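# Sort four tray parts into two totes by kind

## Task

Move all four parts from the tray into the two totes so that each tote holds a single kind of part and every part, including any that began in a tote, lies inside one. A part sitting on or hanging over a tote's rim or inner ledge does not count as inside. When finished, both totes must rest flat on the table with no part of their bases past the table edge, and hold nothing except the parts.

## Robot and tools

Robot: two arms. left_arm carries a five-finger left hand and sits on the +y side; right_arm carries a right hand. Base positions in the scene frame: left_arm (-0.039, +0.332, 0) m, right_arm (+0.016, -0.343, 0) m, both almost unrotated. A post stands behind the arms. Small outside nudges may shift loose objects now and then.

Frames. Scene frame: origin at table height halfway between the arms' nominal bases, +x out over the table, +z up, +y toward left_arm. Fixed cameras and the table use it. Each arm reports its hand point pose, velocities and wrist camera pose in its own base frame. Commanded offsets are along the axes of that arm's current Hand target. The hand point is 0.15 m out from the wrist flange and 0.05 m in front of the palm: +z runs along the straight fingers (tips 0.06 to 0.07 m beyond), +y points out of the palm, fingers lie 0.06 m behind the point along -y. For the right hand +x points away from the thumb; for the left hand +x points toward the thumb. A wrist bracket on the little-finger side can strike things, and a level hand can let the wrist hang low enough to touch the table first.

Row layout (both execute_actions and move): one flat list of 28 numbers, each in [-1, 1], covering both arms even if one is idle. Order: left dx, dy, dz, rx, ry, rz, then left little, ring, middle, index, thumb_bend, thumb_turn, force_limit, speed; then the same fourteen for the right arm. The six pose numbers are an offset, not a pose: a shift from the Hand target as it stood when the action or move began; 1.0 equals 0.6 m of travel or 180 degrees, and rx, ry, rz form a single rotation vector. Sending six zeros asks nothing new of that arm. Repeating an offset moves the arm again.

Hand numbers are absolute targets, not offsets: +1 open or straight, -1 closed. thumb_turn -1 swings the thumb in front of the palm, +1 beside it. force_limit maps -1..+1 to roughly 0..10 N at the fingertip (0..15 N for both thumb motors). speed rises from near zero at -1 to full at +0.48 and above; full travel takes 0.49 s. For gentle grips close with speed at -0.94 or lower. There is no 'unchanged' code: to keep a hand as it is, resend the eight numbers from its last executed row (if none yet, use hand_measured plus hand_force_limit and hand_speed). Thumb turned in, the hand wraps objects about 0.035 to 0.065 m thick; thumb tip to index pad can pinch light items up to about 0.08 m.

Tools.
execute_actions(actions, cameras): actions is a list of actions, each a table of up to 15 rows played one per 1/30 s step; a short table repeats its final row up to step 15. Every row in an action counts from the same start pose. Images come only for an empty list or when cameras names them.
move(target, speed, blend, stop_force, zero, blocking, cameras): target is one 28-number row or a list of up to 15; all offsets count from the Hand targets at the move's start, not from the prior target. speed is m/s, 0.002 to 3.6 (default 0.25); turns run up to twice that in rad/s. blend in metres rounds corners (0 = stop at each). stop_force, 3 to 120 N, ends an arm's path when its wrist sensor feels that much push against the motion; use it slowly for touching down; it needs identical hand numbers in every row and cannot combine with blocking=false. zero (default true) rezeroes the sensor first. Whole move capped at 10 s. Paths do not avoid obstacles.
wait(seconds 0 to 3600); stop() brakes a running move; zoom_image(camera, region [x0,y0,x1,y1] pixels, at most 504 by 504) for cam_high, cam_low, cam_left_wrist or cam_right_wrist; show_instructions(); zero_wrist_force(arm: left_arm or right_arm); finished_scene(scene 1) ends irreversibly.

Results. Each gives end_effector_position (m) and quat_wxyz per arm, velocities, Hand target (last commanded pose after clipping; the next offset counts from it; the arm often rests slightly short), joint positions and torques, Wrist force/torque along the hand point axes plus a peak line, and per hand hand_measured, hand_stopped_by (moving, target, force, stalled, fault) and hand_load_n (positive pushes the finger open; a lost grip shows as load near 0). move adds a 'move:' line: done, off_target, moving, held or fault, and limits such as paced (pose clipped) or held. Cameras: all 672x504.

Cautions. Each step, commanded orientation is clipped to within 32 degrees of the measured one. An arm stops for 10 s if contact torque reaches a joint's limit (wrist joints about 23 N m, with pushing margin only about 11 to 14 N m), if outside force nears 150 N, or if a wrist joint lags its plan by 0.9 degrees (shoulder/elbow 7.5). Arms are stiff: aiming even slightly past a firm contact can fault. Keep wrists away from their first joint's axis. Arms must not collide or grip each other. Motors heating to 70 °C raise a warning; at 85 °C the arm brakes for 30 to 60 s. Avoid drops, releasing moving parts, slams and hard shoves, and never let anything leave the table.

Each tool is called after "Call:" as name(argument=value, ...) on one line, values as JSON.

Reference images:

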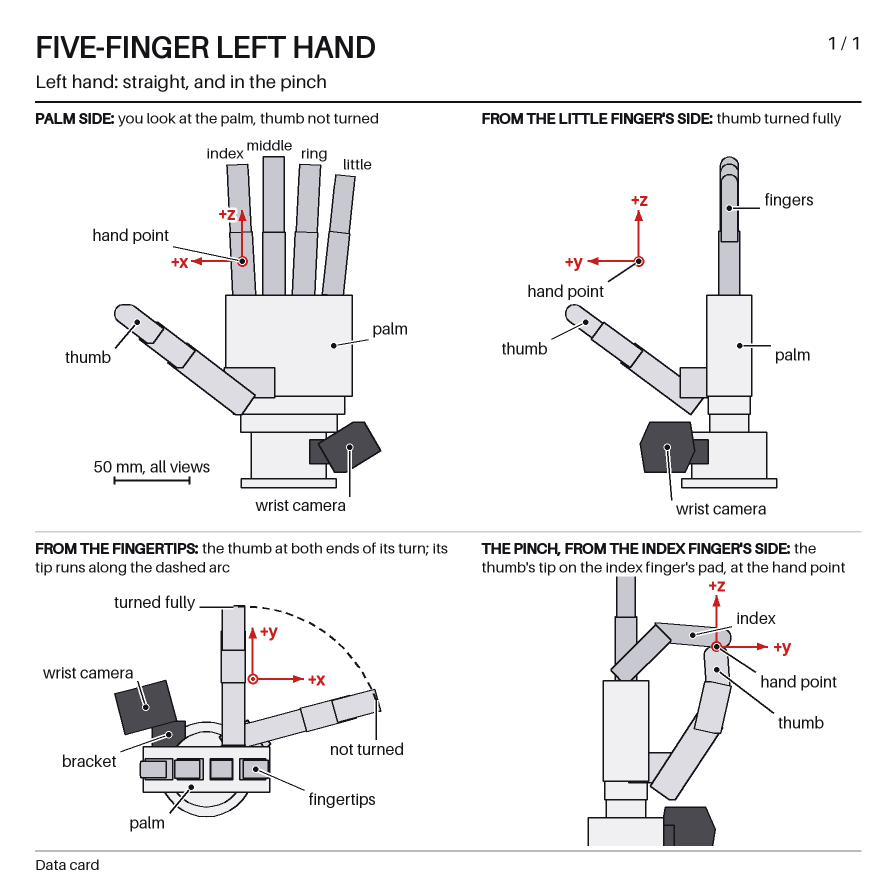

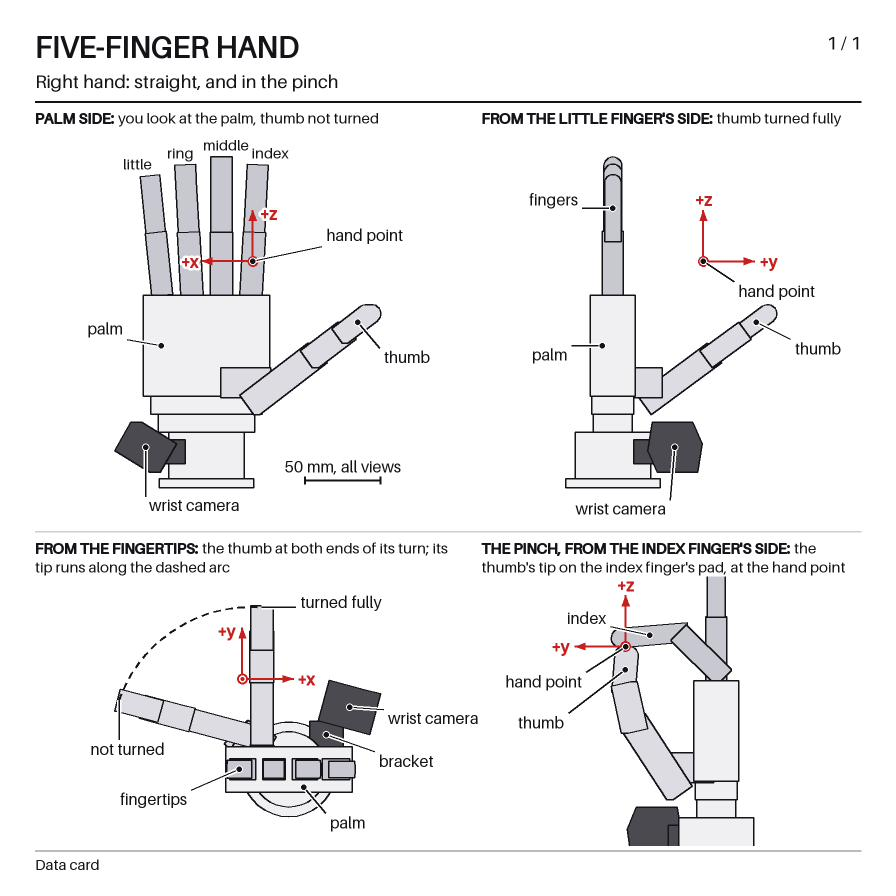

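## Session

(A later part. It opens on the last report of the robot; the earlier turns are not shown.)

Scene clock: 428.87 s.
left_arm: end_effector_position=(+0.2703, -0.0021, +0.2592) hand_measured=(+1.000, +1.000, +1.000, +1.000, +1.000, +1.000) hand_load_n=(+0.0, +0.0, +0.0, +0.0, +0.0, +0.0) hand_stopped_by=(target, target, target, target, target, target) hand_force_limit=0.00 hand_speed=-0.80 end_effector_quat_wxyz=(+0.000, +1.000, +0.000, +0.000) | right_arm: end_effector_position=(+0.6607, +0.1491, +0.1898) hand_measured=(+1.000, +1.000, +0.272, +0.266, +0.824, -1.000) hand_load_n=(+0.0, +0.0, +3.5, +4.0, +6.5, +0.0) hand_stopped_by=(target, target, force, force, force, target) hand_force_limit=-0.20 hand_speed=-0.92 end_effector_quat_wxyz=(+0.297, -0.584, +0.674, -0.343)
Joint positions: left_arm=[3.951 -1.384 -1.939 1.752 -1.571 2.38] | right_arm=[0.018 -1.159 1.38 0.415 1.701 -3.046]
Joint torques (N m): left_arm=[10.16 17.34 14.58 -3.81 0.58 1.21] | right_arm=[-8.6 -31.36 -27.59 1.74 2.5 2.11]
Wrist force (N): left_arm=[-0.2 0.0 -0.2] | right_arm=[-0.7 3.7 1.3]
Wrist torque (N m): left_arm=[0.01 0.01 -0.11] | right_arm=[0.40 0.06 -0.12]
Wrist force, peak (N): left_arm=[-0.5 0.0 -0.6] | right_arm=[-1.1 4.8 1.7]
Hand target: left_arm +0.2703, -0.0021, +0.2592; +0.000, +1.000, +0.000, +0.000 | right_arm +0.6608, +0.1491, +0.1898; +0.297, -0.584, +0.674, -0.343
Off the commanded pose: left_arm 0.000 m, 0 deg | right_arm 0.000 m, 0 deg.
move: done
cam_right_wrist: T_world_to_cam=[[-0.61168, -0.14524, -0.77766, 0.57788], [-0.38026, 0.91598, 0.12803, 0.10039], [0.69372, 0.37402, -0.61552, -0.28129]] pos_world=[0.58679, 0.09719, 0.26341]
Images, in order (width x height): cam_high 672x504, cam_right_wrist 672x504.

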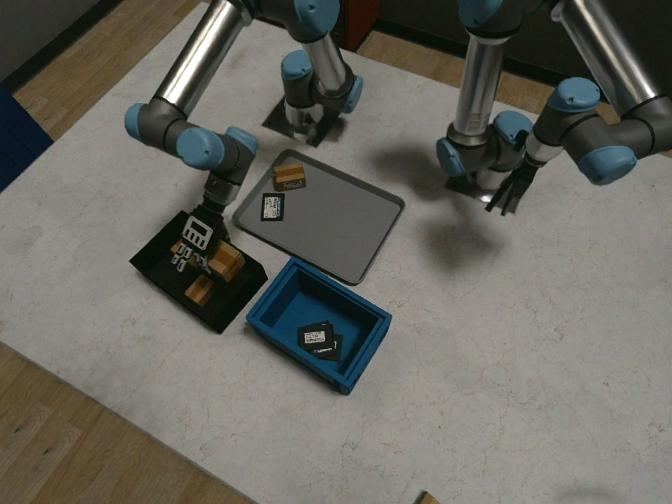

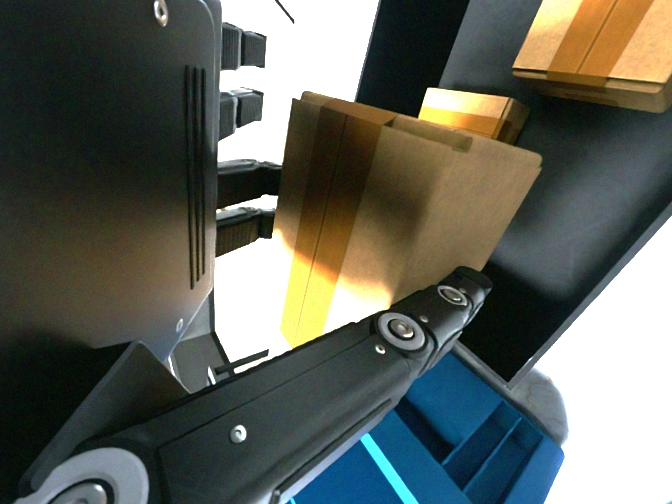

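Call:
move(target=[0,0,0,0,0,0,1,1,1,1,1,1,0,-0.8,0,0.1779,0.1293,0,0,0,1,1,0.0,0.0,0.3,-1,-0.2,-0.92], speed=0.08, stop_force=8, cameras=["cam_right_wrist","cam_high"])

Call:
move(target=[0,0,0,0,0,0,1,1,1,1,1,1,0,-0.8,0,0.027,0.0196,0,0,0,1,1,0.0,0.0,0.3,-1,-0.2,-0.92], speed=0.008, stop_force=3.5, cameras=["cam_right_wrist"])

Scene clock: 445.03 s.
left_arm: end_effector_position=(+0.2703, -0.0021, +0.2592) hand_measured=(+1.000, +1.000, +1.000, +1.000, +1.000, +1.000) hand_load_n=(+0.0, +0.0, +0.0, +0.0, +0.0, +0.0) hand_stopped_by=(target, target, target, target, target, target) hand_force_limit=0.00 hand_speed=-0.80 end_effector_quat_wxyz=(+0.000, +1.000, +0.000, +0.000) | right_arm: end_effector_position=(+0.6607, +0.1490, +0.0578) hand_measured=(+1.000, +1.000, +0.272, +0.266, +0.824, -1.000) hand_load_n=(+0.0, +0.0, +3.5, +4.0, +6.5, +0.0) hand_stopped_by=(target, target, force, force, force, target) hand_force_limit=-0.20 hand_speed=-0.92 end_effector_quat_wxyz=(+0.297, -0.584, +0.674, -0.343)
Joint positions: left_arm=[3.951 -1.384 -1.939 1.752 -1.571 2.38] | right_arm=[0.018 -1.045 1.569 0.112 1.701 -3.046]
Joint torques (N m): left_arm=[9.65 17.33 14.96 -3.79 0.59 0.97] | right_arm=[5.12 -33.44 -12.11 -1.76 -2.23 -0.56]
Wrist force (N): left_arm=[-0.2 -0.1 -0.2] | right_arm=[-0.8 3.3 1.1]
Wrist torque (N m): left_arm=[-0.01 0.02 -0.11] | right_arm=[0.33 0.07 -0.13]
Wrist force, peak (N): left_arm=[-0.5 -0.3 -0.6] | right_arm=[-0.3 4.5 0.5]
Hand target: left_arm +0.2703, -0.0021, +0.2592; +0.000, +1.000, +0.000, +0.000 | right_arm +0.6607, +0.1491, +0.0578; +0.297, -0.584, +0.674, -0.343
Off the commanded pose: left_arm 0.000 m, 0 deg | right_arm 0.000 m, 0 deg.
move: done
cam_right_wrist: T_world_to_cam=[[-0.61177, -0.14489, -0.77766, 0.47525], [-0.3798, 0.91616, 0.12809, 0.11703], [0.6939, 0.37371, -0.6155, -0.36244]] pos_world=[0.58669, 0.09709, 0.13151]
Images, in order (width x height): cam_high 672x504, cam_right_wrist 672x504.

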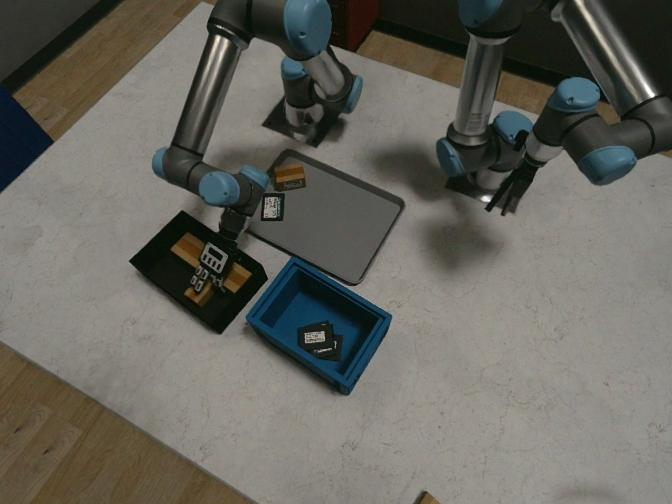

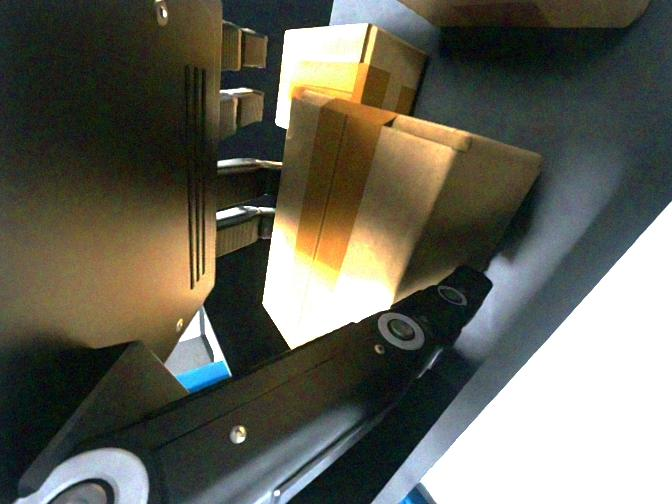

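Scene clock: 448.10 s.
left_arm: end_effector_position=(+0.2703, -0.0021, +0.2592) hand_measured=(+1.000, +1.000, +1.000, +1.000, +1.000, +1.000) hand_load_n=(+0.0, +0.0, +0.0, +0.0, +0.0, +0.0) hand_stopped_by=(target, target, target, target, target, target) hand_force_limit=0.00 hand_speed=-0.80 end_effector_quat_wxyz=(+0.000, +1.000, +0.000, +0.000) | right_arm: end_effector_position=(+0.6606, +0.1491, +0.0435) hand_measured=(+1.000, +1.000, +0.272, +0.266, +0.824, -1.000) hand_load_n=(+0.0, -0.5, +3.5, +4.0, +6.5, +0.0) hand_stopped_by=(target, target, force, force, force, target) hand_force_limit=-0.20 hand_speed=-0.92 end_effector_quat_wxyz=(+0.297, -0.584, +0.674, -0.343)
Joint positions: left_arm=[3.951 -1.384 -1.939 1.752 -1.571 2.38] | right_arm=[0.018 -1.028 1.583 0.081 1.701 -3.046]
Joint torques (N m): left_arm=[9.86 17.13 14.75 -3.79 0.55 0.92] | right_arm=[6.89 -54.08 -24.38 1.47 -1.66 -1.4]
Wrist force (N): left_arm=[-0.2 0.4 -0.3] | right_arm=[-0.9 3.6 0.9]
Wrist torque (N m): left_arm=[0.06 0.01 -0.12] | right_arm=[0.40 0.09 -0.13]
Wrist force, peak (N): left_arm=[-0.5 0.1 -0.4] | right_arm=[-0.8 3.9 1.1]
Hand target: left_arm +0.2703, -0.0021, +0.2592; +0.000, +1.000, +0.000, +0.000 | right_arm +0.6606, +0.1491, +0.0435; +0.297, -0.584, +0.674, -0.343 (not the last commanded pose)
Off the commanded pose: left_arm 0.000 m, 0 deg | right_arm 0.006 m, 0 deg.
move: contact (right_arm)
cam_right_wrist: T_world_to_cam=[[-0.61178, -0.14498, -0.77763, 0.46408], [-0.37987, 0.91613, 0.12805, 0.11884], [0.69385, 0.37374, -0.61555, -0.37131]] pos_world=[0.58669, 0.09719, 0.11711]

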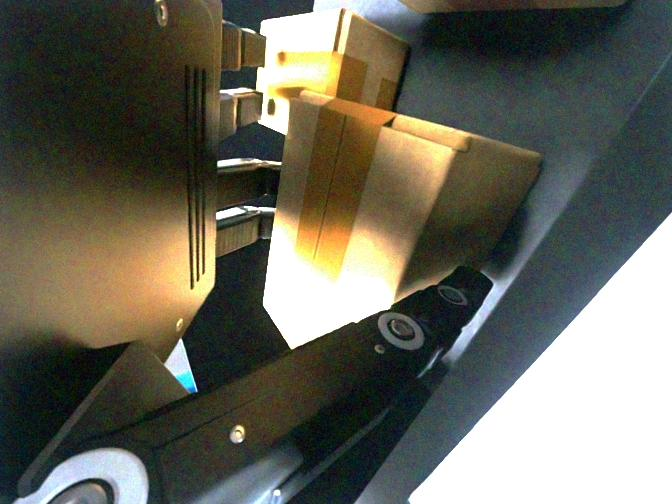

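Call:
move(target=[0,0,0,0,0,0,1,1,1,1,1,1,0,-0.8,0,0.0067,0.0049,0,0,0,1,1,0.0,0.0,0.3,-1,-0.2,-0.92], speed=0.003, stop_force=4, zero=false)

Scene clock: 451.67 s.
left_arm: end_effector_position=(+0.2703, -0.0021, +0.2592) hand_measured=(+1.000, +1.000, +1.000, +1.000, +1.000, +1.000) hand_load_n=(+0.0, +0.0, +0.0, +0.0, +0.0, +0.0) hand_stopped_by=(target, target, target, target, target, target) hand_force_limit=0.00 hand_speed=-0.80 end_effector_quat_wxyz=(+0.000, +1.000, +0.000, +0.000) | right_arm: end_effector_position=(+0.6607, +0.1491, +0.0431) hand_measured=(+1.000, +1.000, +0.272, +0.266, +0.824, -1.000) hand_load_n=(+0.0, +0.0, +3.0, +3.5, +7.0, +0.0) hand_stopped_by=(target, target, force, force, force, target) hand_force_limit=-0.20 hand_speed=-0.92 end_effector_quat_wxyz=(+0.297, -0.584, +0.674, -0.343)
Joint positions: left_arm=[3.951 -1.384 -1.939 1.752 -1.571 2.38] | right_arm=[0.018 -1.027 1.583 0.08 1.701 -3.046]
Joint torques (N m): left_arm=[9.82 17.16 15.05 -3.76 0.65 0.78] | right_arm=[7.33 -47.34 -22.39 1.64 -1.82 -1.35]
Wrist force (N): left_arm=[-0.2 0.1 -0.2] | right_arm=[-0.4 -1.7 -4.2]
Wrist torque (N m): left_arm=[0.03 0.02 -0.12] | right_arm=[0.18 0.16 -0.18]
Wrist force, peak (N): left_arm=[-0.3 0.3 -0.5] | right_arm=[-0.4 -2.1 -4.6]
Hand target: left_arm +0.2703, -0.0021, +0.2592; +0.000, +1.000, +0.000, +0.000 | right_arm +0.6607, +0.1491, +0.0432; +0.297, -0.584, +0.674, -0.343 (not the last commanded pose)
Off the commanded pose: left_arm 0.000 m, 0 deg | right_arm 0.005 m, 0 deg.
move: contact (right_arm)

Call:
move(target=[0,0,0,0,0,0,1,1,1,1,1,1,0,-0.8,0,0,0,0,0,0,1,1,0.56,0.56,0.95,-1,-0.2,-0.9])

Call:
move(target=[[0,0,0,0,0,0,1,1,1,1,1,1,0,-0.8,0,-0.2023,-0.147,0,0,0,1,1,0.56,0.56,0.95,-1,-0.2,-0.9],[0,0,0,0,0,0,1,1,1,1,1,1,0,-0.8,0.186,0.193,-0.6255,0,0.6058,0.4403,1,1,0.7,0.7,1,-1,-0.2,-0.5]], speed=[0.12,0.25], blend=[0.03,0], cameras=["all"])

Scene clock: 466.13 s.
left_arm: end_effector_position=(+0.2703, -0.0021, +0.2592) hand_measured=(+1.000, +1.000, +1.000, +1.000, +1.000, +1.000) hand_load_n=(+0.0, +0.0, +0.0, +0.0, -0.5, +0.0) hand_stopped_by=(target, target, target, target, target, target) hand_force_limit=0.00 hand_speed=-0.80 end_effector_quat_wxyz=(+0.000, +1.000, +0.000, +0.000) | right_arm: end_effector_position=(+0.6607, +0.1491, +0.0432) hand_measured=(+1.000, +1.000, +0.560, +0.560, +0.950, -1.000) hand_load_n=(+0.0, +0.0, +0.0, +0.0, +0.0, +0.0) hand_stopped_by=(target, target, target, target, target, target) hand_force_limit=-0.20 hand_speed=-0.90 end_effector_quat_wxyz=(+0.297, -0.584, +0.674, -0.343)
Joint positions: left_arm=[3.951 -1.384 -1.939 1.752 -1.571 2.38] | right_arm=[0.018 -1.028 1.583 0.08 1.701 -3.046]
Joint torques (N m): left_arm=[9.52 17.61 14.79 -3.84 0.58 0.75] | right_arm=[7.46 -51.29 -23.75 1.55 -1.73 -1.38]
Wrist force (N): left_arm=[-0.1 0.1 -0.4] | right_arm=[-0.9 2.0 0.0]
Wrist torque (N m): left_arm=[0.02 0.00 -0.10] | right_arm=[0.32 0.10 -0.14]
Wrist force, peak (N): left_arm=[-0.5 0.0 -0.4] | right_arm=[-0.5 -1.7 -4.3]
Hand target: left_arm +0.2703, -0.0021, +0.2592; +0.000, +1.000, +0.000, +0.000 | right_arm +0.6607, +0.1491, +0.0432; +0.297, -0.584, +0.674, -0.343
Off the commanded pose: left_arm 0.000 m, 0 deg | right_arm 0.000 m, 0 deg.
move: done

Scene clock: 473.23 s.
left_arm: end_effector_position=(+0.2703, -0.0021, +0.2592) hand_measured=(+1.000, +1.000, +1.000, +1.000, +1.000, +1.000) hand_load_n=(+0.0, +0.0, +0.0, +0.0, +0.0, +0.0) hand_stopped_by=(target, target, target, target, target, target) hand_force_limit=0.00 hand_speed=-0.80 end_effector_quat_wxyz=(+0.000, +1.000, +0.000, +0.000) | right_arm: end_effector_position=(+0.2770, +0.0916, +0.1705) hand_measured=(+1.000, +1.000, +0.700, +0.700, +1.000, -1.000) hand_load_n=(+0.0, +0.0, +0.0, +0.0, -0.5, +0.0) hand_stopped_by=(target, target, target, target, target, target) hand_force_limit=-0.20 hand_speed=-0.50 end_effector_quat_wxyz=(-0.203, +0.397, +0.797, -0.406)
Joint positions: left_arm=[3.951 -1.384 -1.939 1.752 -1.571 2.38] | right_arm=[0.203 -1.105 1.808 1.761 1.925 -0.272]
Joint torques (N m): left_arm=[9.68 17.56 14.87 -3.8 0.59 0.48] | right_arm=[-9.27 -45.13 -7.72 0.41 -2.18 1.92]
Wrist force (N): left_arm=[-0.1 0.0 -0.2] | right_arm=[-0.7 2.0 0.4]
Wrist torque (N m): left_arm=[0.00 0.01 -0.10] | right_arm=[0.31 0.06 -0.13]
Wrist force, peak (N): left_arm=[-0.4 0.3 -0.5] | right_arm=[-0.8 2.8 0.3]
Hand target: left_arm +0.2703, -0.0021, +0.2592; +0.000, +1.000, +0.000, +0.000 | right_arm +0.2770, +0.0916, +0.1705; -0.203, +0.397, +0.797, -0.406
Off the commanded pose: left_arm 0.000 m, 0 deg | right_arm 0.000 m, 0 deg.
move: done
cam_left_wrist: T_world_to_cam=[[0.28504, 0.95632, 0.06479, -0.09992], [0.81256, -0.27694, 0.51288, -0.35313], [0.50842, -0.09355, -0.85601, 0.19458]] pos_world=[0.2165, 0.01597, 0.35415]
cam_right_wrist: T_world_to_cam=[[0.32714, 0.53562, -0.77852, -0.00249], [0.91789, -0.37594, 0.12706, -0.23149], [-0.22462, -0.75616, -0.61463, 0.35231]] pos_world=[0.29243, 0.18071, 0.24401]

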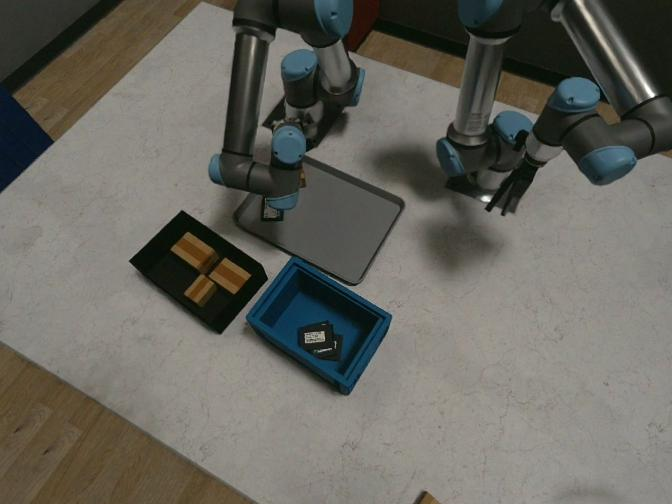

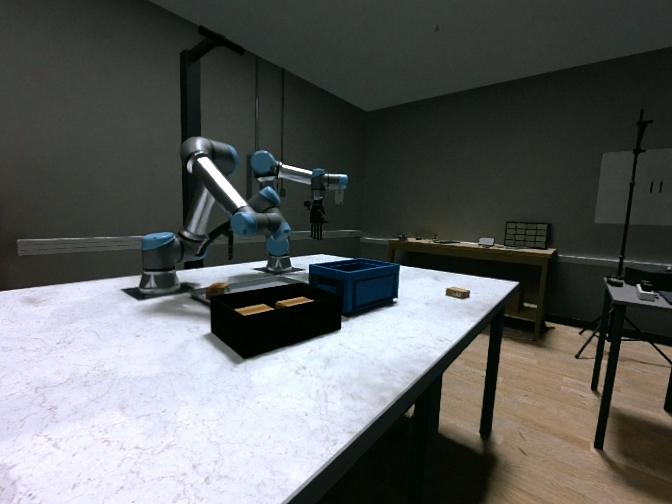

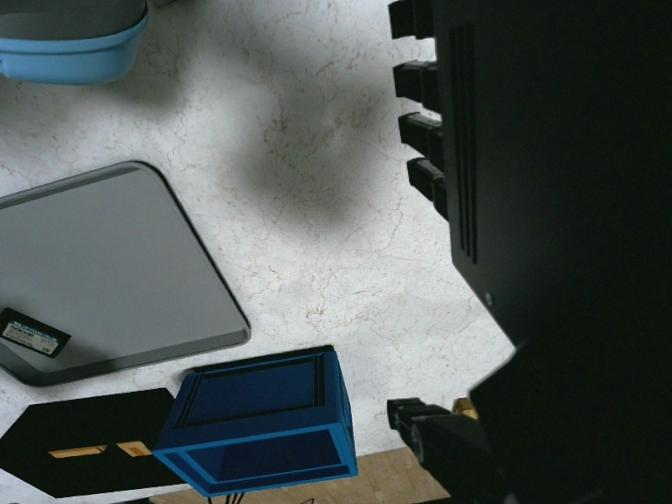

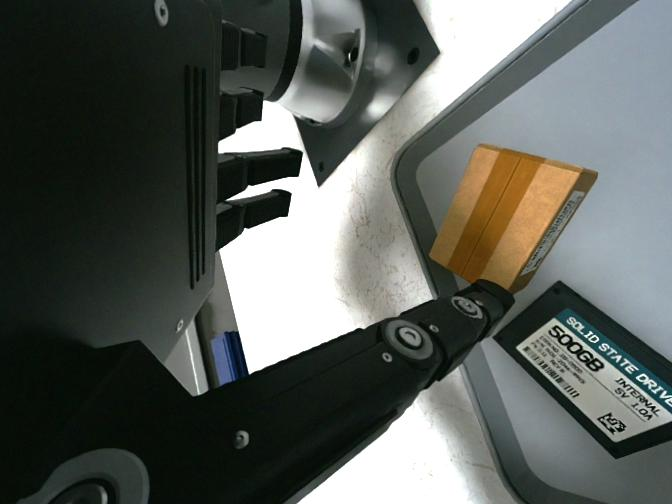

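Call:
zoom_image(camera="cam_right_wrist", region=[380, 110, 672, 460])

Call:
zoom_image(camera="cam_high", region=[120, 200, 280, 340])

Scaled by 1.440 from the camera's image (finer frame: 960x720).

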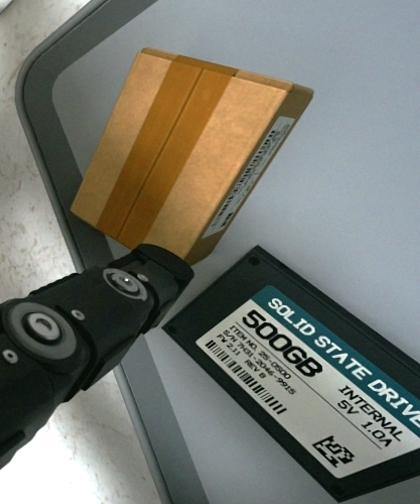

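Scaled by 3.150 from the camera's image (finer frame: 960x720).

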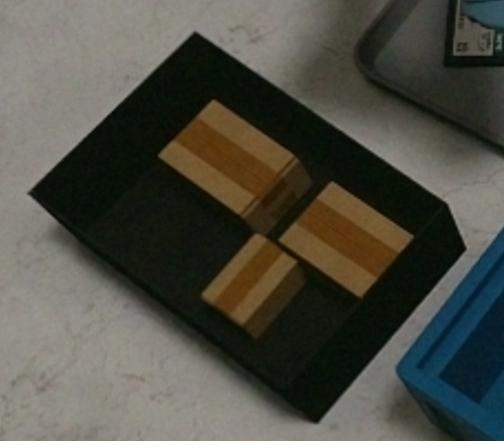

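Call:
move(target=[[0,0,0,0,0,0,1,1,1,1,1,1,0,-0.8,0.0072,0.0063,-0.0087,0,-0.0081,-0.0059,1,1,0.65,0.65,1,-1,-0.2,-0.5],[0,0,0,0,0,0,1,1,1,1,1,1,0,-0.8,0.0072,0.1837,0.1202,0,-0.0081,-0.0059,1,1,0.65,0.65,1,-1,-0.2,-0.5]], speed=0.07, blend=[0.01,0], stop_force=8, cameras=["cam_right_wrist","cam_high"])

Scene clock: 494.00 s.
left_arm: end_effector_position=(+0.2703, -0.0021, +0.2592) hand_measured=(+1.000, +1.000, +1.000, +1.000, +1.000, +1.000) hand_load_n=(+0.0, +0.0, +0.0, +0.0, -0.5, +0.0) hand_stopped_by=(target, target, target, target, target, target) hand_force_limit=0.00 hand_speed=-0.80 end_effector_quat_wxyz=(+0.000, +1.000, +0.000, +0.000) | right_arm: end_effector_position=(+0.2795, +0.0990, +0.0389) hand_measured=(+1.000, +1.000, +0.650, +0.650, +1.000, -1.000) hand_load_n=(+0.0, +0.0, +0.0, +0.0, +0.0, +0.0) hand_stopped_by=(target, target, target, target, target, target) hand_force_limit=-0.20 hand_speed=-0.50 end_effector_quat_wxyz=(-0.196, +0.385, +0.804, -0.409)
Joint positions: left_arm=[3.951 -1.384 -1.939 1.752 -1.571 2.38] | right_arm=[0.228 -0.858 1.844 1.477 1.929 -0.276]
Joint torques (N m): left_arm=[9.1 17.28 14.83 -3.79 0.62 0.35] | right_arm=[-8.37 -29.74 -16.33 0.6 2.71 -1.69]
Wrist force (N): left_arm=[-0.4 0.0 -0.3] | right_arm=[-0.9 2.1 0.2]
Wrist torque (N m): left_arm=[0.02 0.04 -0.12] | right_arm=[0.34 0.09 -0.13]
Wrist force, peak (N): left_arm=[-0.1 0.1 -0.6] | right_arm=[-0.7 2.5 0.5]
Hand target: left_arm +0.2703, -0.0021, +0.2592; +0.000, +1.000, +0.000, +0.000 | right_arm +0.2795, +0.0990, +0.0389; -0.196, +0.385, +0.804, -0.409
Off the commanded pose: left_arm 0.000 m, 0 deg | right_arm 0.000 m, 0 deg.
move: done; blend cut to 0.0079 m at target 1
cam_right_wrist: T_world_to_cam=[[0.31006, 0.54575, -0.77847, -0.10592], [0.92928, -0.34688, 0.12695, -0.22025], [-0.20075, -0.76278, -0.61471, 0.27153]] pos_world=[0.29203, 0.18853, 0.11241]
Images, in order (width x height): cam_high 672x504, cam_right_wrist 672x504.

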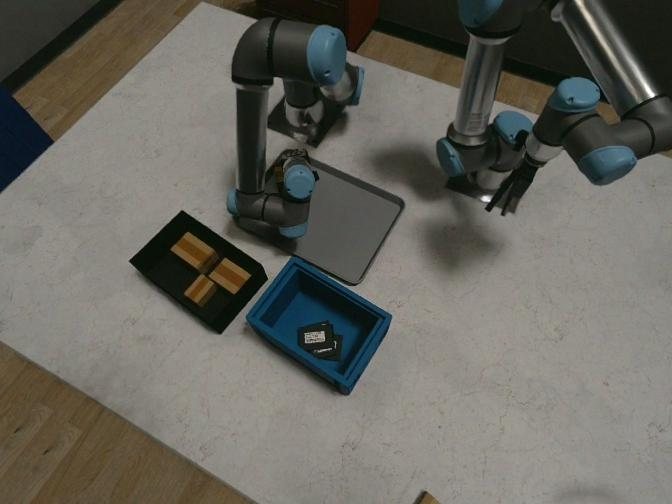

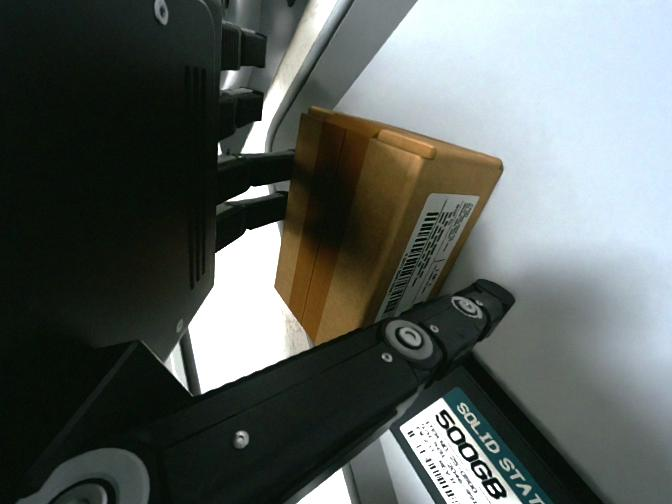

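Call:
move(target=[0,0,0,0,0,0,1,1,1,1,1,1,0,-0.8,0,0,0,0,0,0,1,1,-0.1,-0.1,0.3,-1,-0.2,-0.92])

Call:
move(target=[0,0,0,0,0,0,1,1,1,1,1,1,0,-0.8,0,-0.0404,-0.0294,0,0,0,1,1,-0.1,-0.1,0.3,-1,-0.2,-0.92], speed=0.05, cameras=["cam_right_wrist"])

Scene clock: 498.87 s.
left_arm: end_effector_position=(+0.2703, -0.0021, +0.2592) hand_measured=(+1.000, +1.000, +1.000, +1.000, +1.000, +1.000) hand_load_n=(+0.0, +0.5, +0.0, +0.0, +0.0, +0.0) hand_stopped_by=(target, target, target, target, target, target) hand_force_limit=0.00 hand_speed=-0.80 end_effector_quat_wxyz=(+0.000, +1.000, +0.000, +0.000) | right_arm: end_effector_position=(+0.2795, +0.0990, +0.0389) hand_measured=(+1.000, +1.000, +0.196, +0.188, +0.758, -1.000) hand_load_n=(+0.0, -0.5, +4.0, +4.0, +6.0, +0.0) hand_stopped_by=(target, target, force, force, force, target) hand_force_limit=-0.20 hand_speed=-0.92 end_effector_quat_wxyz=(-0.196, +0.385, +0.804, -0.409)
Joint positions: left_arm=[3.951 -1.384 -1.939 1.752 -1.571 2.38] | right_arm=[0.228 -0.858 1.844 1.477 1.929 -0.276]
Joint torques (N m): left_arm=[9.12 16.81 14.57 -3.77 0.59 0.18] | right_arm=[-7.27 -29.78 -15.61 0.62 2.04 -1.51]
Wrist force (N): left_arm=[-0.3 0.4 -0.4] | right_arm=[-1.3 1.3 -0.7]
Wrist torque (N m): left_arm=[0.07 0.01 -0.12] | right_arm=[0.29 0.15 -0.13]
Wrist force, peak (N): left_arm=[-0.3 0.3 -0.5] | right_arm=[-0.8 2.3 0.4]
Hand target: left_arm +0.2703, -0.0021, +0.2592; +0.000, +1.000, +0.000, +0.000 | right_arm +0.2795, +0.0990, +0.0389; -0.196, +0.385, +0.804, -0.409
Off the commanded pose: left_arm 0.000 m, 0 deg | right_arm 0.000 m, 0 deg.
move: done

Scene clock: 499.97 s.
left_arm: end_effector_position=(+0.2703, -0.0021, +0.2592) hand_measured=(+1.000, +1.000, +1.000, +1.000, +1.000, +1.000) hand_load_n=(+0.0, +0.0, +0.0, +0.0, +0.0, +0.0) hand_stopped_by=(target, target, target, target, target, target) hand_force_limit=0.00 hand_speed=-0.80 end_effector_quat_wxyz=(+0.000, +1.000, +0.000, +0.000) | right_arm: end_effector_position=(+0.2795, +0.0990, +0.0687) hand_measured=(+1.000, +1.000, +0.196, +0.188, +0.758, -1.000) hand_load_n=(+0.0, +0.0, +4.0, +3.5, +6.5, +0.0) hand_stopped_by=(target, target, force, force, force, target) hand_force_limit=-0.20 hand_speed=-0.92 end_effector_quat_wxyz=(-0.196, +0.385, +0.804, -0.409)
Joint positions: left_arm=[3.951 -1.384 -1.939 1.752 -1.571 2.38] | right_arm=[0.228 -0.917 1.842 1.539 1.929 -0.276]
Joint torques (N m): left_arm=[9.48 17.31 14.29 -3.78 0.64 0.19] | right_arm=[-4.06 -49.26 -18.58 4.85 1.83 -0.88]
Wrist force (N): left_arm=[0.0 0.0 -0.3] | right_arm=[-0.4 2.9 0.9]
Wrist torque (N m): left_arm=[0.01 -0.02 -0.10] | right_arm=[0.37 0.02 -0.10]
Wrist force, peak (N): left_arm=[-0.3 0.2 -0.4] | right_arm=[-0.6 3.3 0.7]
Hand target: left_arm +0.2703, -0.0021, +0.2592; +0.000, +1.000, +0.000, +0.000 | right_arm +0.2795, +0.0990, +0.0689; -0.196, +0.385, +0.804, -0.409
Off the commanded pose: left_arm 0.000 m, 0 deg | right_arm 0.000 m, 0 deg.
move: done
cam_right_wrist: T_world_to_cam=[[0.31011, 0.54574, -0.77846, -0.08277], [0.92926, -0.34691, 0.12699, -0.22412], [-0.20075, -0.76278, -0.61471, 0.28987]] pos_world=[0.29213, 0.18853, 0.14221]

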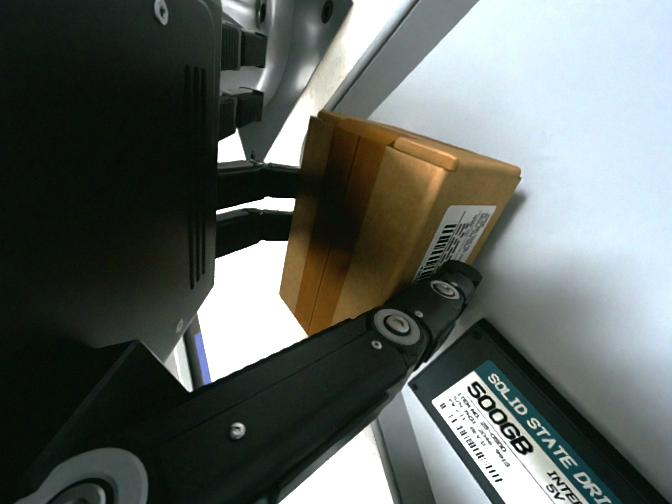

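Call:
move(target=[[0,0,0,0,0,0,1,1,1,1,1,1,0,-0.8,0,-0.1766,-0.1284,0,0,0,1,1,-0.1,-0.1,0.3,-1,-0.2,-0.92],[0,0,0,0,0,0,1,1,1,1,1,1,0,-0.8,-0.5007,0.1467,-0.5732,0,-0.5978,-0.4345,0.28,0.28,-0.1,-0.1,0.3,-1,-0.2,-0.92]], speed=0.2, blend=[0.03,0], cameras=["cam_right_wrist","cam_high"])

Scene clock: 553.67 s.
left_arm: end_effector_position=(+0.2703, -0.0021, +0.2592) hand_measured=(+1.000, +1.000, +1.000, +1.000, +1.000, +1.000) hand_load_n=(+0.0, +0.0, +0.0, +0.0, +0.0, +0.0) hand_stopped_by=(target, target, target, target, target, target) hand_force_limit=0.00 hand_speed=-0.80 end_effector_quat_wxyz=(+0.000, +1.000, +0.000, +0.000) | right_arm: end_effector_position=(+0.7250, +0.0716, +0.1996) hand_measured=(+0.280, +1.000, +0.196, +0.188, +0.758, -1.000) hand_load_n=(+0.0, -0.5, +4.0, +3.5, +6.5, +0.0) hand_stopped_by=(target, fault, force, force, force, target) hand_force_limit=-0.20 hand_speed=-0.92 end_effector_quat_wxyz=(+0.297, -0.584, +0.673, -0.343)
Joint positions: left_arm=[3.951 -1.384 -1.939 1.752 -1.571 2.38] | right_arm=[-0.124 -1.045 1.183 0.491 1.586 -3.131]
Joint torques (N m): left_arm=[9.09 17.15 14.94 -3.65 0.46 -0.25] | right_arm=[-8.19 -36.6 -27.39 1.77 -2.49 -1.91]
Wrist force (N): left_arm=[-0.3 0.1 -0.5] | right_arm=[-0.9 2.8 0.7]
Wrist torque (N m): left_arm=[0.04 0.03 -0.13] | right_arm=[0.35 0.12 0.01]
Wrist force, peak (N): left_arm=[-0.3 0.2 -0.7] | right_arm=[-0.6 3.8 1.4]
Hand target: left_arm +0.2703, -0.0021, +0.2592; +0.000, +1.000, +0.000, +0.000 | right_arm +0.7250, +0.0716, +0.1996; +0.297, -0.584, +0.673, -0.343
Off the commanded pose: left_arm 0.000 m, 0 deg | right_arm 0.000 m, 0 deg.
move: done
cam_right_wrist: T_world_to_cam=[[-0.61151, -0.14521, -0.7778, 0.6135], [-0.38028, 0.91597, 0.12797, 0.1946], [0.69386, 0.37404, -0.61535, -0.29101]] pos_world=[0.65109, 0.01969, 0.27321]
Images, in order (width x height): cam_high 672x504, cam_right_wrist 672x504.

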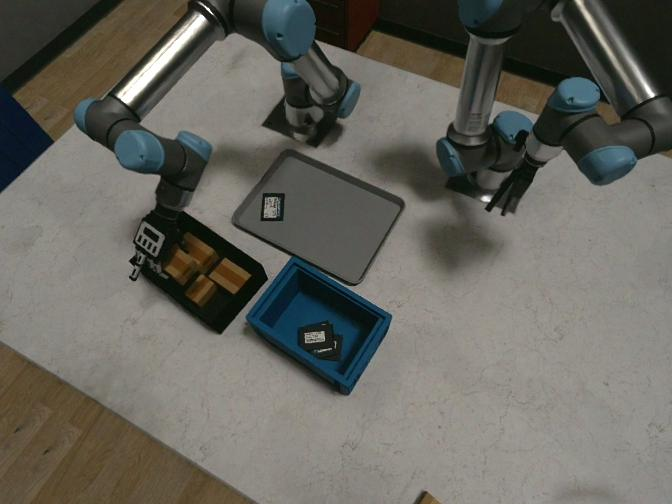

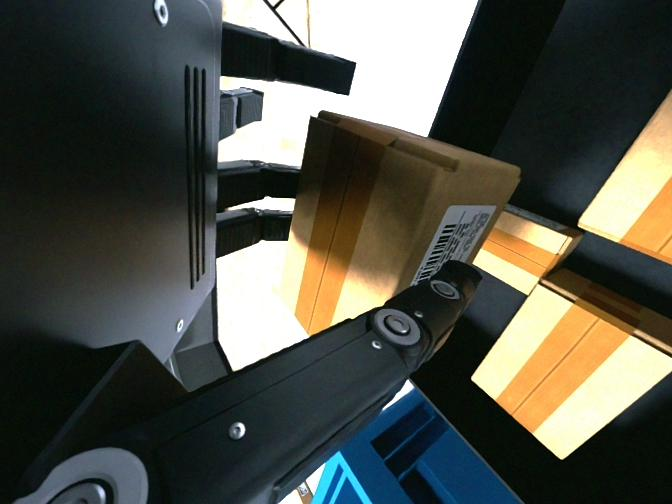

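Call:
move(target=[[0,0,0,0,0,0,1,1,1,1,1,1,0,-0.8,0,-0.004,0.0053,0,0,0,0.28,0.28,-0.1,-0.1,0.3,-1,-0.2,-0.92],[0,0,0,0,0,0,1,1,1,1,1,1,0,-0.8,0,0.137,0.1078,0,0,0,0.28,0.28,-0.1,-0.1,0.3,-1,-0.2,-0.92]], speed=0.07, blend=[0.004,0], stop_force=8, cameras=["cam_right_wrist","cam_high","cam_low"])

Scene clock: 573.97 s.
left_arm: end_effector_position=(+0.2703, -0.0021, +0.2592) hand_measured=(+1.000, +1.000, +1.000, +1.000, +1.000, +1.000) hand_load_n=(+0.0, +0.0, +0.0, +0.0, +0.0, +0.0) hand_stopped_by=(target, target, target, target, target, target) hand_force_limit=0.00 hand_speed=-0.80 end_effector_quat_wxyz=(+0.000, +1.000, +0.000, +0.000) | right_arm: end_effector_position=(+0.7289, +0.0710, +0.0950) hand_measured=(+0.280, +1.000, +0.196, +0.188, +0.758, -1.000) hand_load_n=(+0.0, +0.0, +4.0, +3.5, +6.5, +0.0) hand_stopped_by=(target, fault, force, force, force, target) hand_force_limit=-0.20 hand_speed=-0.92 end_effector_quat_wxyz=(+0.297, -0.584, +0.673, -0.343)
Joint positions: left_arm=[3.951 -1.384 -1.939 1.752 -1.571 2.38] | right_arm=[-0.125 -0.971 1.34 0.26 1.585 -3.131]
Joint torques (N m): left_arm=[8.71 16.67 14.88 -3.72 0.6 -0.55] | right_arm=[-2.25 -37.4 -13.36 -1.7 -1.62 1.63]
Wrist force (N): left_arm=[-0.2 -0.1 -0.4] | right_arm=[-1.0 2.8 0.6]
Wrist torque (N m): left_arm=[0.01 0.00 -0.11] | right_arm=[0.36 0.13 0.01]
Wrist force, peak (N): left_arm=[-0.1 0.1 -0.7] | right_arm=[-0.8 3.2 0.6]
Hand target: left_arm +0.2703, -0.0021, +0.2592; +0.000, +1.000, +0.000, +0.000 | right_arm +0.7289, +0.0710, +0.0950; +0.297, -0.584, +0.673, -0.343
Off the commanded pose: left_arm 0.000 m, 0 deg | right_arm 0.000 m, 0 deg.
move: done; blend cut to 0.002 m at target 1
cam_right_wrist: T_world_to_cam=[[-0.61151, -0.14521, -0.7778, 0.53444], [-0.38028, 0.91597, 0.12797, 0.21002], [0.69386, 0.37404, -0.61535, -0.35786]] pos_world=[0.65499, 0.01909, 0.16861]
Images, in order (width x height): cam_high 672x504, cam_low 672x504, cam_right_wrist 672x504.

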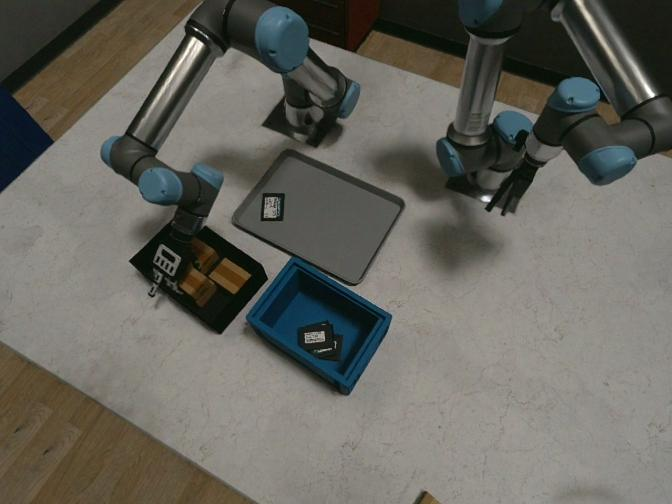

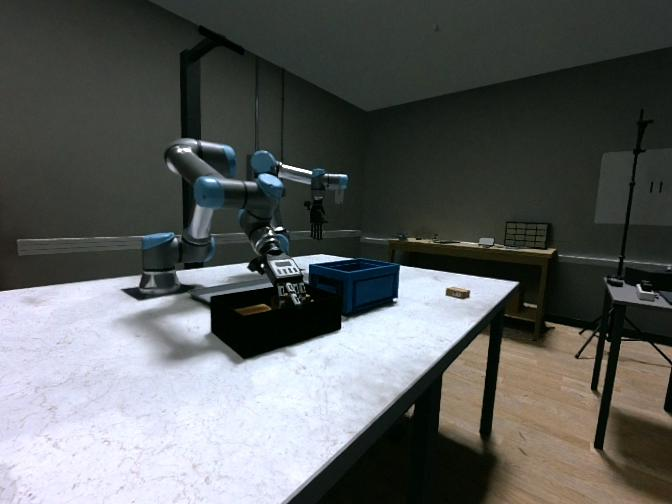

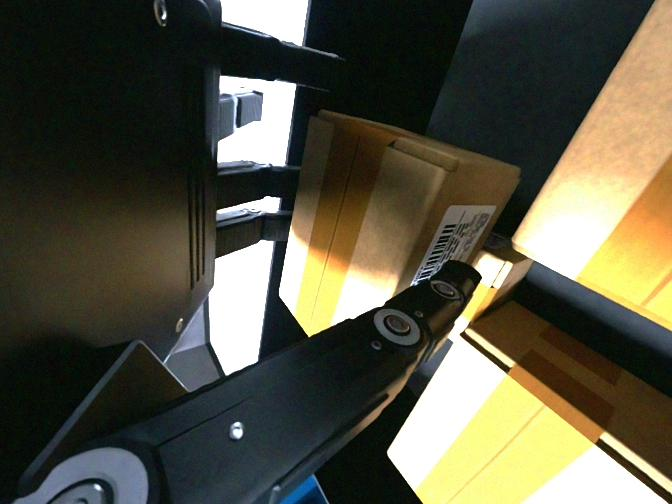

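Call:
move(target=[0,0,0,0,0,0,1,1,1,1,1,1,0,-0.8,0,0.0243,0.0176,0,0,0,0.28,0.28,-0.1,-0.1,0.3,-1,-0.2,-0.92], speed=0.008, stop_force=3.5, cameras=["cam_right_wrist","cam_high"])

Scene clock: 579.60 s.
left_arm: end_effector_position=(+0.2703, -0.0021, +0.2592) hand_measured=(+1.000, +1.000, +1.000, +1.000, +1.000, +1.000) hand_load_n=(+0.0, +0.0, +0.0, +0.0, -0.5, +0.0) hand_stopped_by=(target, target, target, target, target, target) hand_force_limit=0.00 hand_speed=-0.80 end_effector_quat_wxyz=(+0.000, +1.000, +0.000, +0.000) | right_arm: end_effector_position=(+0.7289, +0.0710, +0.0821) hand_measured=(+0.280, +1.000, +0.196, +0.188, +0.758, -1.000) hand_load_n=(+0.0, +0.0, +4.0, +3.5, +6.5, +0.0) hand_stopped_by=(target, fault, force, force, force, target) hand_force_limit=-0.20 hand_speed=-0.92 end_effector_quat_wxyz=(+0.297, -0.584, +0.673, -0.343)
Joint positions: left_arm=[3.951 -1.384 -1.939 1.752 -1.571 2.38] | right_arm=[-0.125 -0.959 1.357 0.232 1.585 -3.131]
Joint torques (N m): left_arm=[8.12 17.46 14.91 -3.77 0.52 -0.79] | right_arm=[6.79 -57.72 -27.46 1.64 -2.17 1.52]
Wrist force (N): left_arm=[0.0 -0.2 -0.2] | right_arm=[-0.8 3.2 0.4]
Wrist torque (N m): left_arm=[-0.02 -0.02 -0.09] | right_arm=[0.44 0.09 0.04]
Wrist force, peak (N): left_arm=[-0.5 0.1 -0.5] | right_arm=[-0.9 -2.3 -4.4]
Hand target: left_arm +0.2703, -0.0021, +0.2592; +0.000, +1.000, +0.000, +0.000 | right_arm +0.7289, +0.0710, +0.0821; +0.297, -0.584, +0.673, -0.343 (not the last commanded pose)
Off the commanded pose: left_arm 0.000 m, 0 deg | right_arm 0.005 m, 0 deg.
move: contact (right_arm)
cam_right_wrist: T_world_to_cam=[[-0.61151, -0.14521, -0.7778, 0.52435], [-0.38028, 0.91597, 0.12797, 0.21163], [0.69386, 0.37404, -0.61535, -0.36573]] pos_world=[0.65489, 0.01909, 0.15571]
Images, in order (width x height): cam_high 672x504, cam_right_wrist 672x504.

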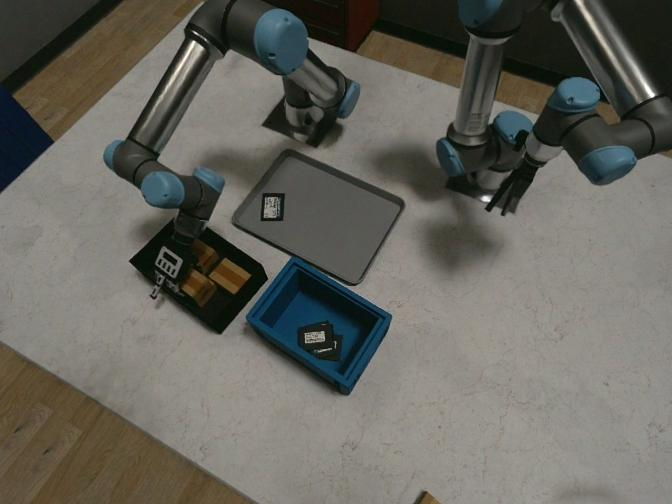

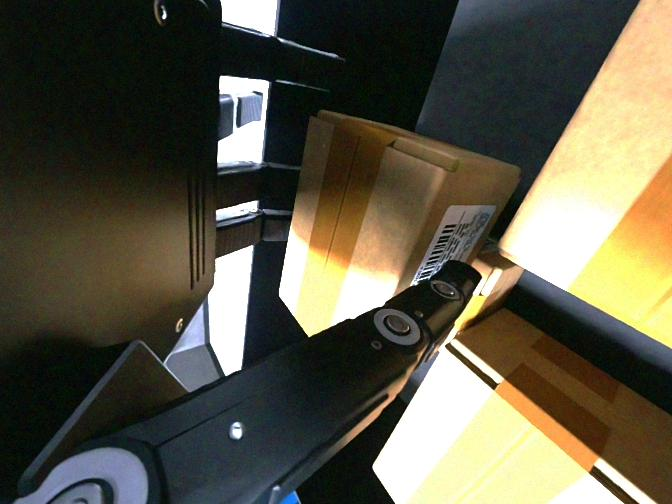

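Call:
move(target=[0,0,0,0,0,0,1,1,1,1,1,1,0,-0.8,0,0.0067,0.0049,0,0,0,0.28,0.28,-0.1,-0.1,0.3,-1,-0.2,-0.92], speed=0.003, stop_force=3, zero=false)

Call:
move(target=[0,0,0,0,0,0,1,1,1,1,1,1,0,-0.8,0,0,0,0,0,0,0.35,0.35,0.34,0.34,0.86,-1,-0.2,-0.92], cameras=["cam_right_wrist","cam_high"])

Scene clock: 584.50 s.
left_arm: end_effector_position=(+0.2703, -0.0021, +0.2592) hand_measured=(+1.000, +1.000, +1.000, +1.000, +1.000, +1.000) hand_load_n=(+0.0, +0.0, +0.0, +0.0, -0.5, +0.0) hand_stopped_by=(target, target, target, target, target, target) hand_force_limit=0.00 hand_speed=-0.80 end_effector_quat_wxyz=(+0.000, +1.000, +0.000, +0.000) | right_arm: end_effector_position=(+0.7289, +0.0710, +0.0818) hand_measured=(+0.280, +1.000, +0.196, +0.188, +0.758, -1.000) hand_load_n=(+0.0, +0.0, +4.0, +3.0, +6.5, -0.5) hand_stopped_by=(target, fault, force, force, force, target) hand_force_limit=-0.20 hand_speed=-0.92 end_effector_quat_wxyz=(+0.297, -0.584, +0.673, -0.343)
Joint positions: left_arm=[3.951 -1.384 -1.939 1.752 -1.571 2.38] | right_arm=[-0.125 -0.959 1.357 0.231 1.585 -3.131]
Joint torques (N m): left_arm=[8.34 17 14.44 -3.7 0.61 -0.92] | right_arm=[7.41 -49.6 -25.48 1.57 -2.39 1.5]
Wrist force (N): left_arm=[0.0 0.2 -0.5] | right_arm=[-1.0 -0.9 -3.1]
Wrist torque (N m): left_arm=[0.05 -0.02 -0.10] | right_arm=[0.20 0.21 -0.04]
Wrist force, peak (N): left_arm=[-0.4 0.1 -0.8] | right_arm=[-0.9 -1.6 -3.3]
Hand target: left_arm +0.2703, -0.0021, +0.2592; +0.000, +1.000, +0.000, +0.000 | right_arm +0.7289, +0.0710, +0.0819; +0.297, -0.584, +0.673, -0.343 (not the last commanded pose)
Off the commanded pose: left_arm 0.000 m, 0 deg | right_arm 0.005 m, 0 deg.
move: contact (right_arm)

Scene clock: 585.63 s.
left_arm: end_effector_position=(+0.2703, -0.0021, +0.2592) hand_measured=(+1.000, +1.000, +1.000, +1.000, +1.000, +1.000) hand_load_n=(+0.0, +0.0, +0.0, +0.0, +0.0, +0.0) hand_stopped_by=(target, target, target, target, target, target) hand_force_limit=0.00 hand_speed=-0.80 end_effector_quat_wxyz=(+0.000, +1.000, +0.000, +0.000) | right_arm: end_effector_position=(+0.7289, +0.0710, +0.0819) hand_measured=(+0.350, +1.000, +0.340, +0.340, +0.860, -1.000) hand_load_n=(+0.0, +0.0, +0.0, +0.0, +0.0, +0.0) hand_stopped_by=(target, fault, target, target, target, target) hand_force_limit=-0.20 hand_speed=-0.92 end_effector_quat_wxyz=(+0.297, -0.584, +0.673, -0.343)
Joint positions: left_arm=[3.951 -1.384 -1.939 1.752 -1.571 2.38] | right_arm=[-0.125 -0.959 1.357 0.231 1.585 -3.131]
Joint torques (N m): left_arm=[8.27 16.69 14.37 -3.79 0.62 -0.95] | right_arm=[6.89 -55.46 -25.3 1.49 -2.41 1.56]
Wrist force (N): left_arm=[-0.1 0.2 -0.2] | right_arm=[-1.0 2.0 0.3]
Wrist torque (N m): left_arm=[0.03 0.00 -0.11] | right_arm=[0.33 0.13 0.01]
Wrist force, peak (N): left_arm=[-0.3 0.1 -0.7] | right_arm=[-0.7 -0.4 -2.9]
Hand target: left_arm +0.2703, -0.0021, +0.2592; +0.000, +1.000, +0.000, +0.000 | right_arm +0.7289, +0.0710, +0.0819; +0.297, -0.584, +0.673, -0.343
Off the commanded pose: left_arm 0.000 m, 0 deg | right_arm 0.000 m, 0 deg.
move: done
cam_right_wrist: T_world_to_cam=[[-0.61126, -0.14525, -0.77799, 0.52412], [-0.38034, 0.91597, 0.12782, 0.21176], [0.69405, 0.37403, -0.61514, -0.36608]] pos_world=[0.65499, 0.01909, 0.15551]
Images, in order (width x height): cam_high 672x504, cam_right_wrist 672x504.

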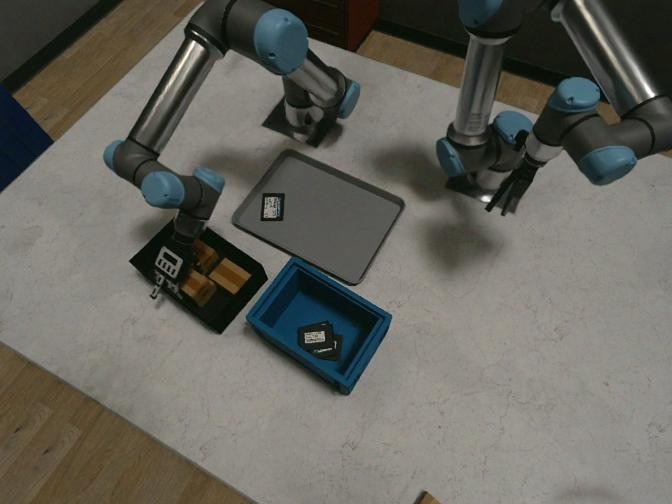

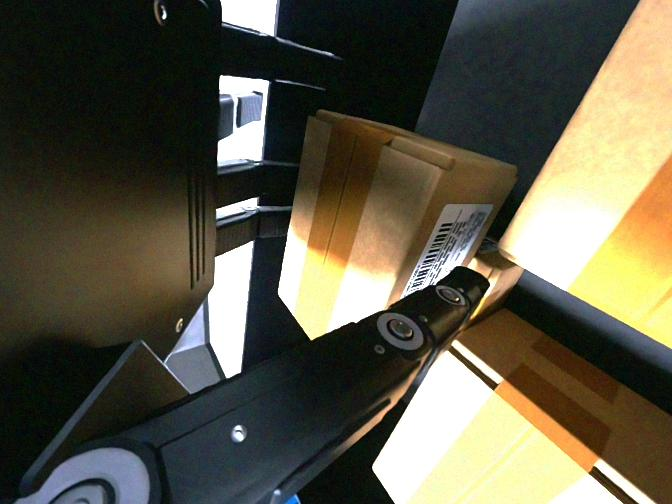

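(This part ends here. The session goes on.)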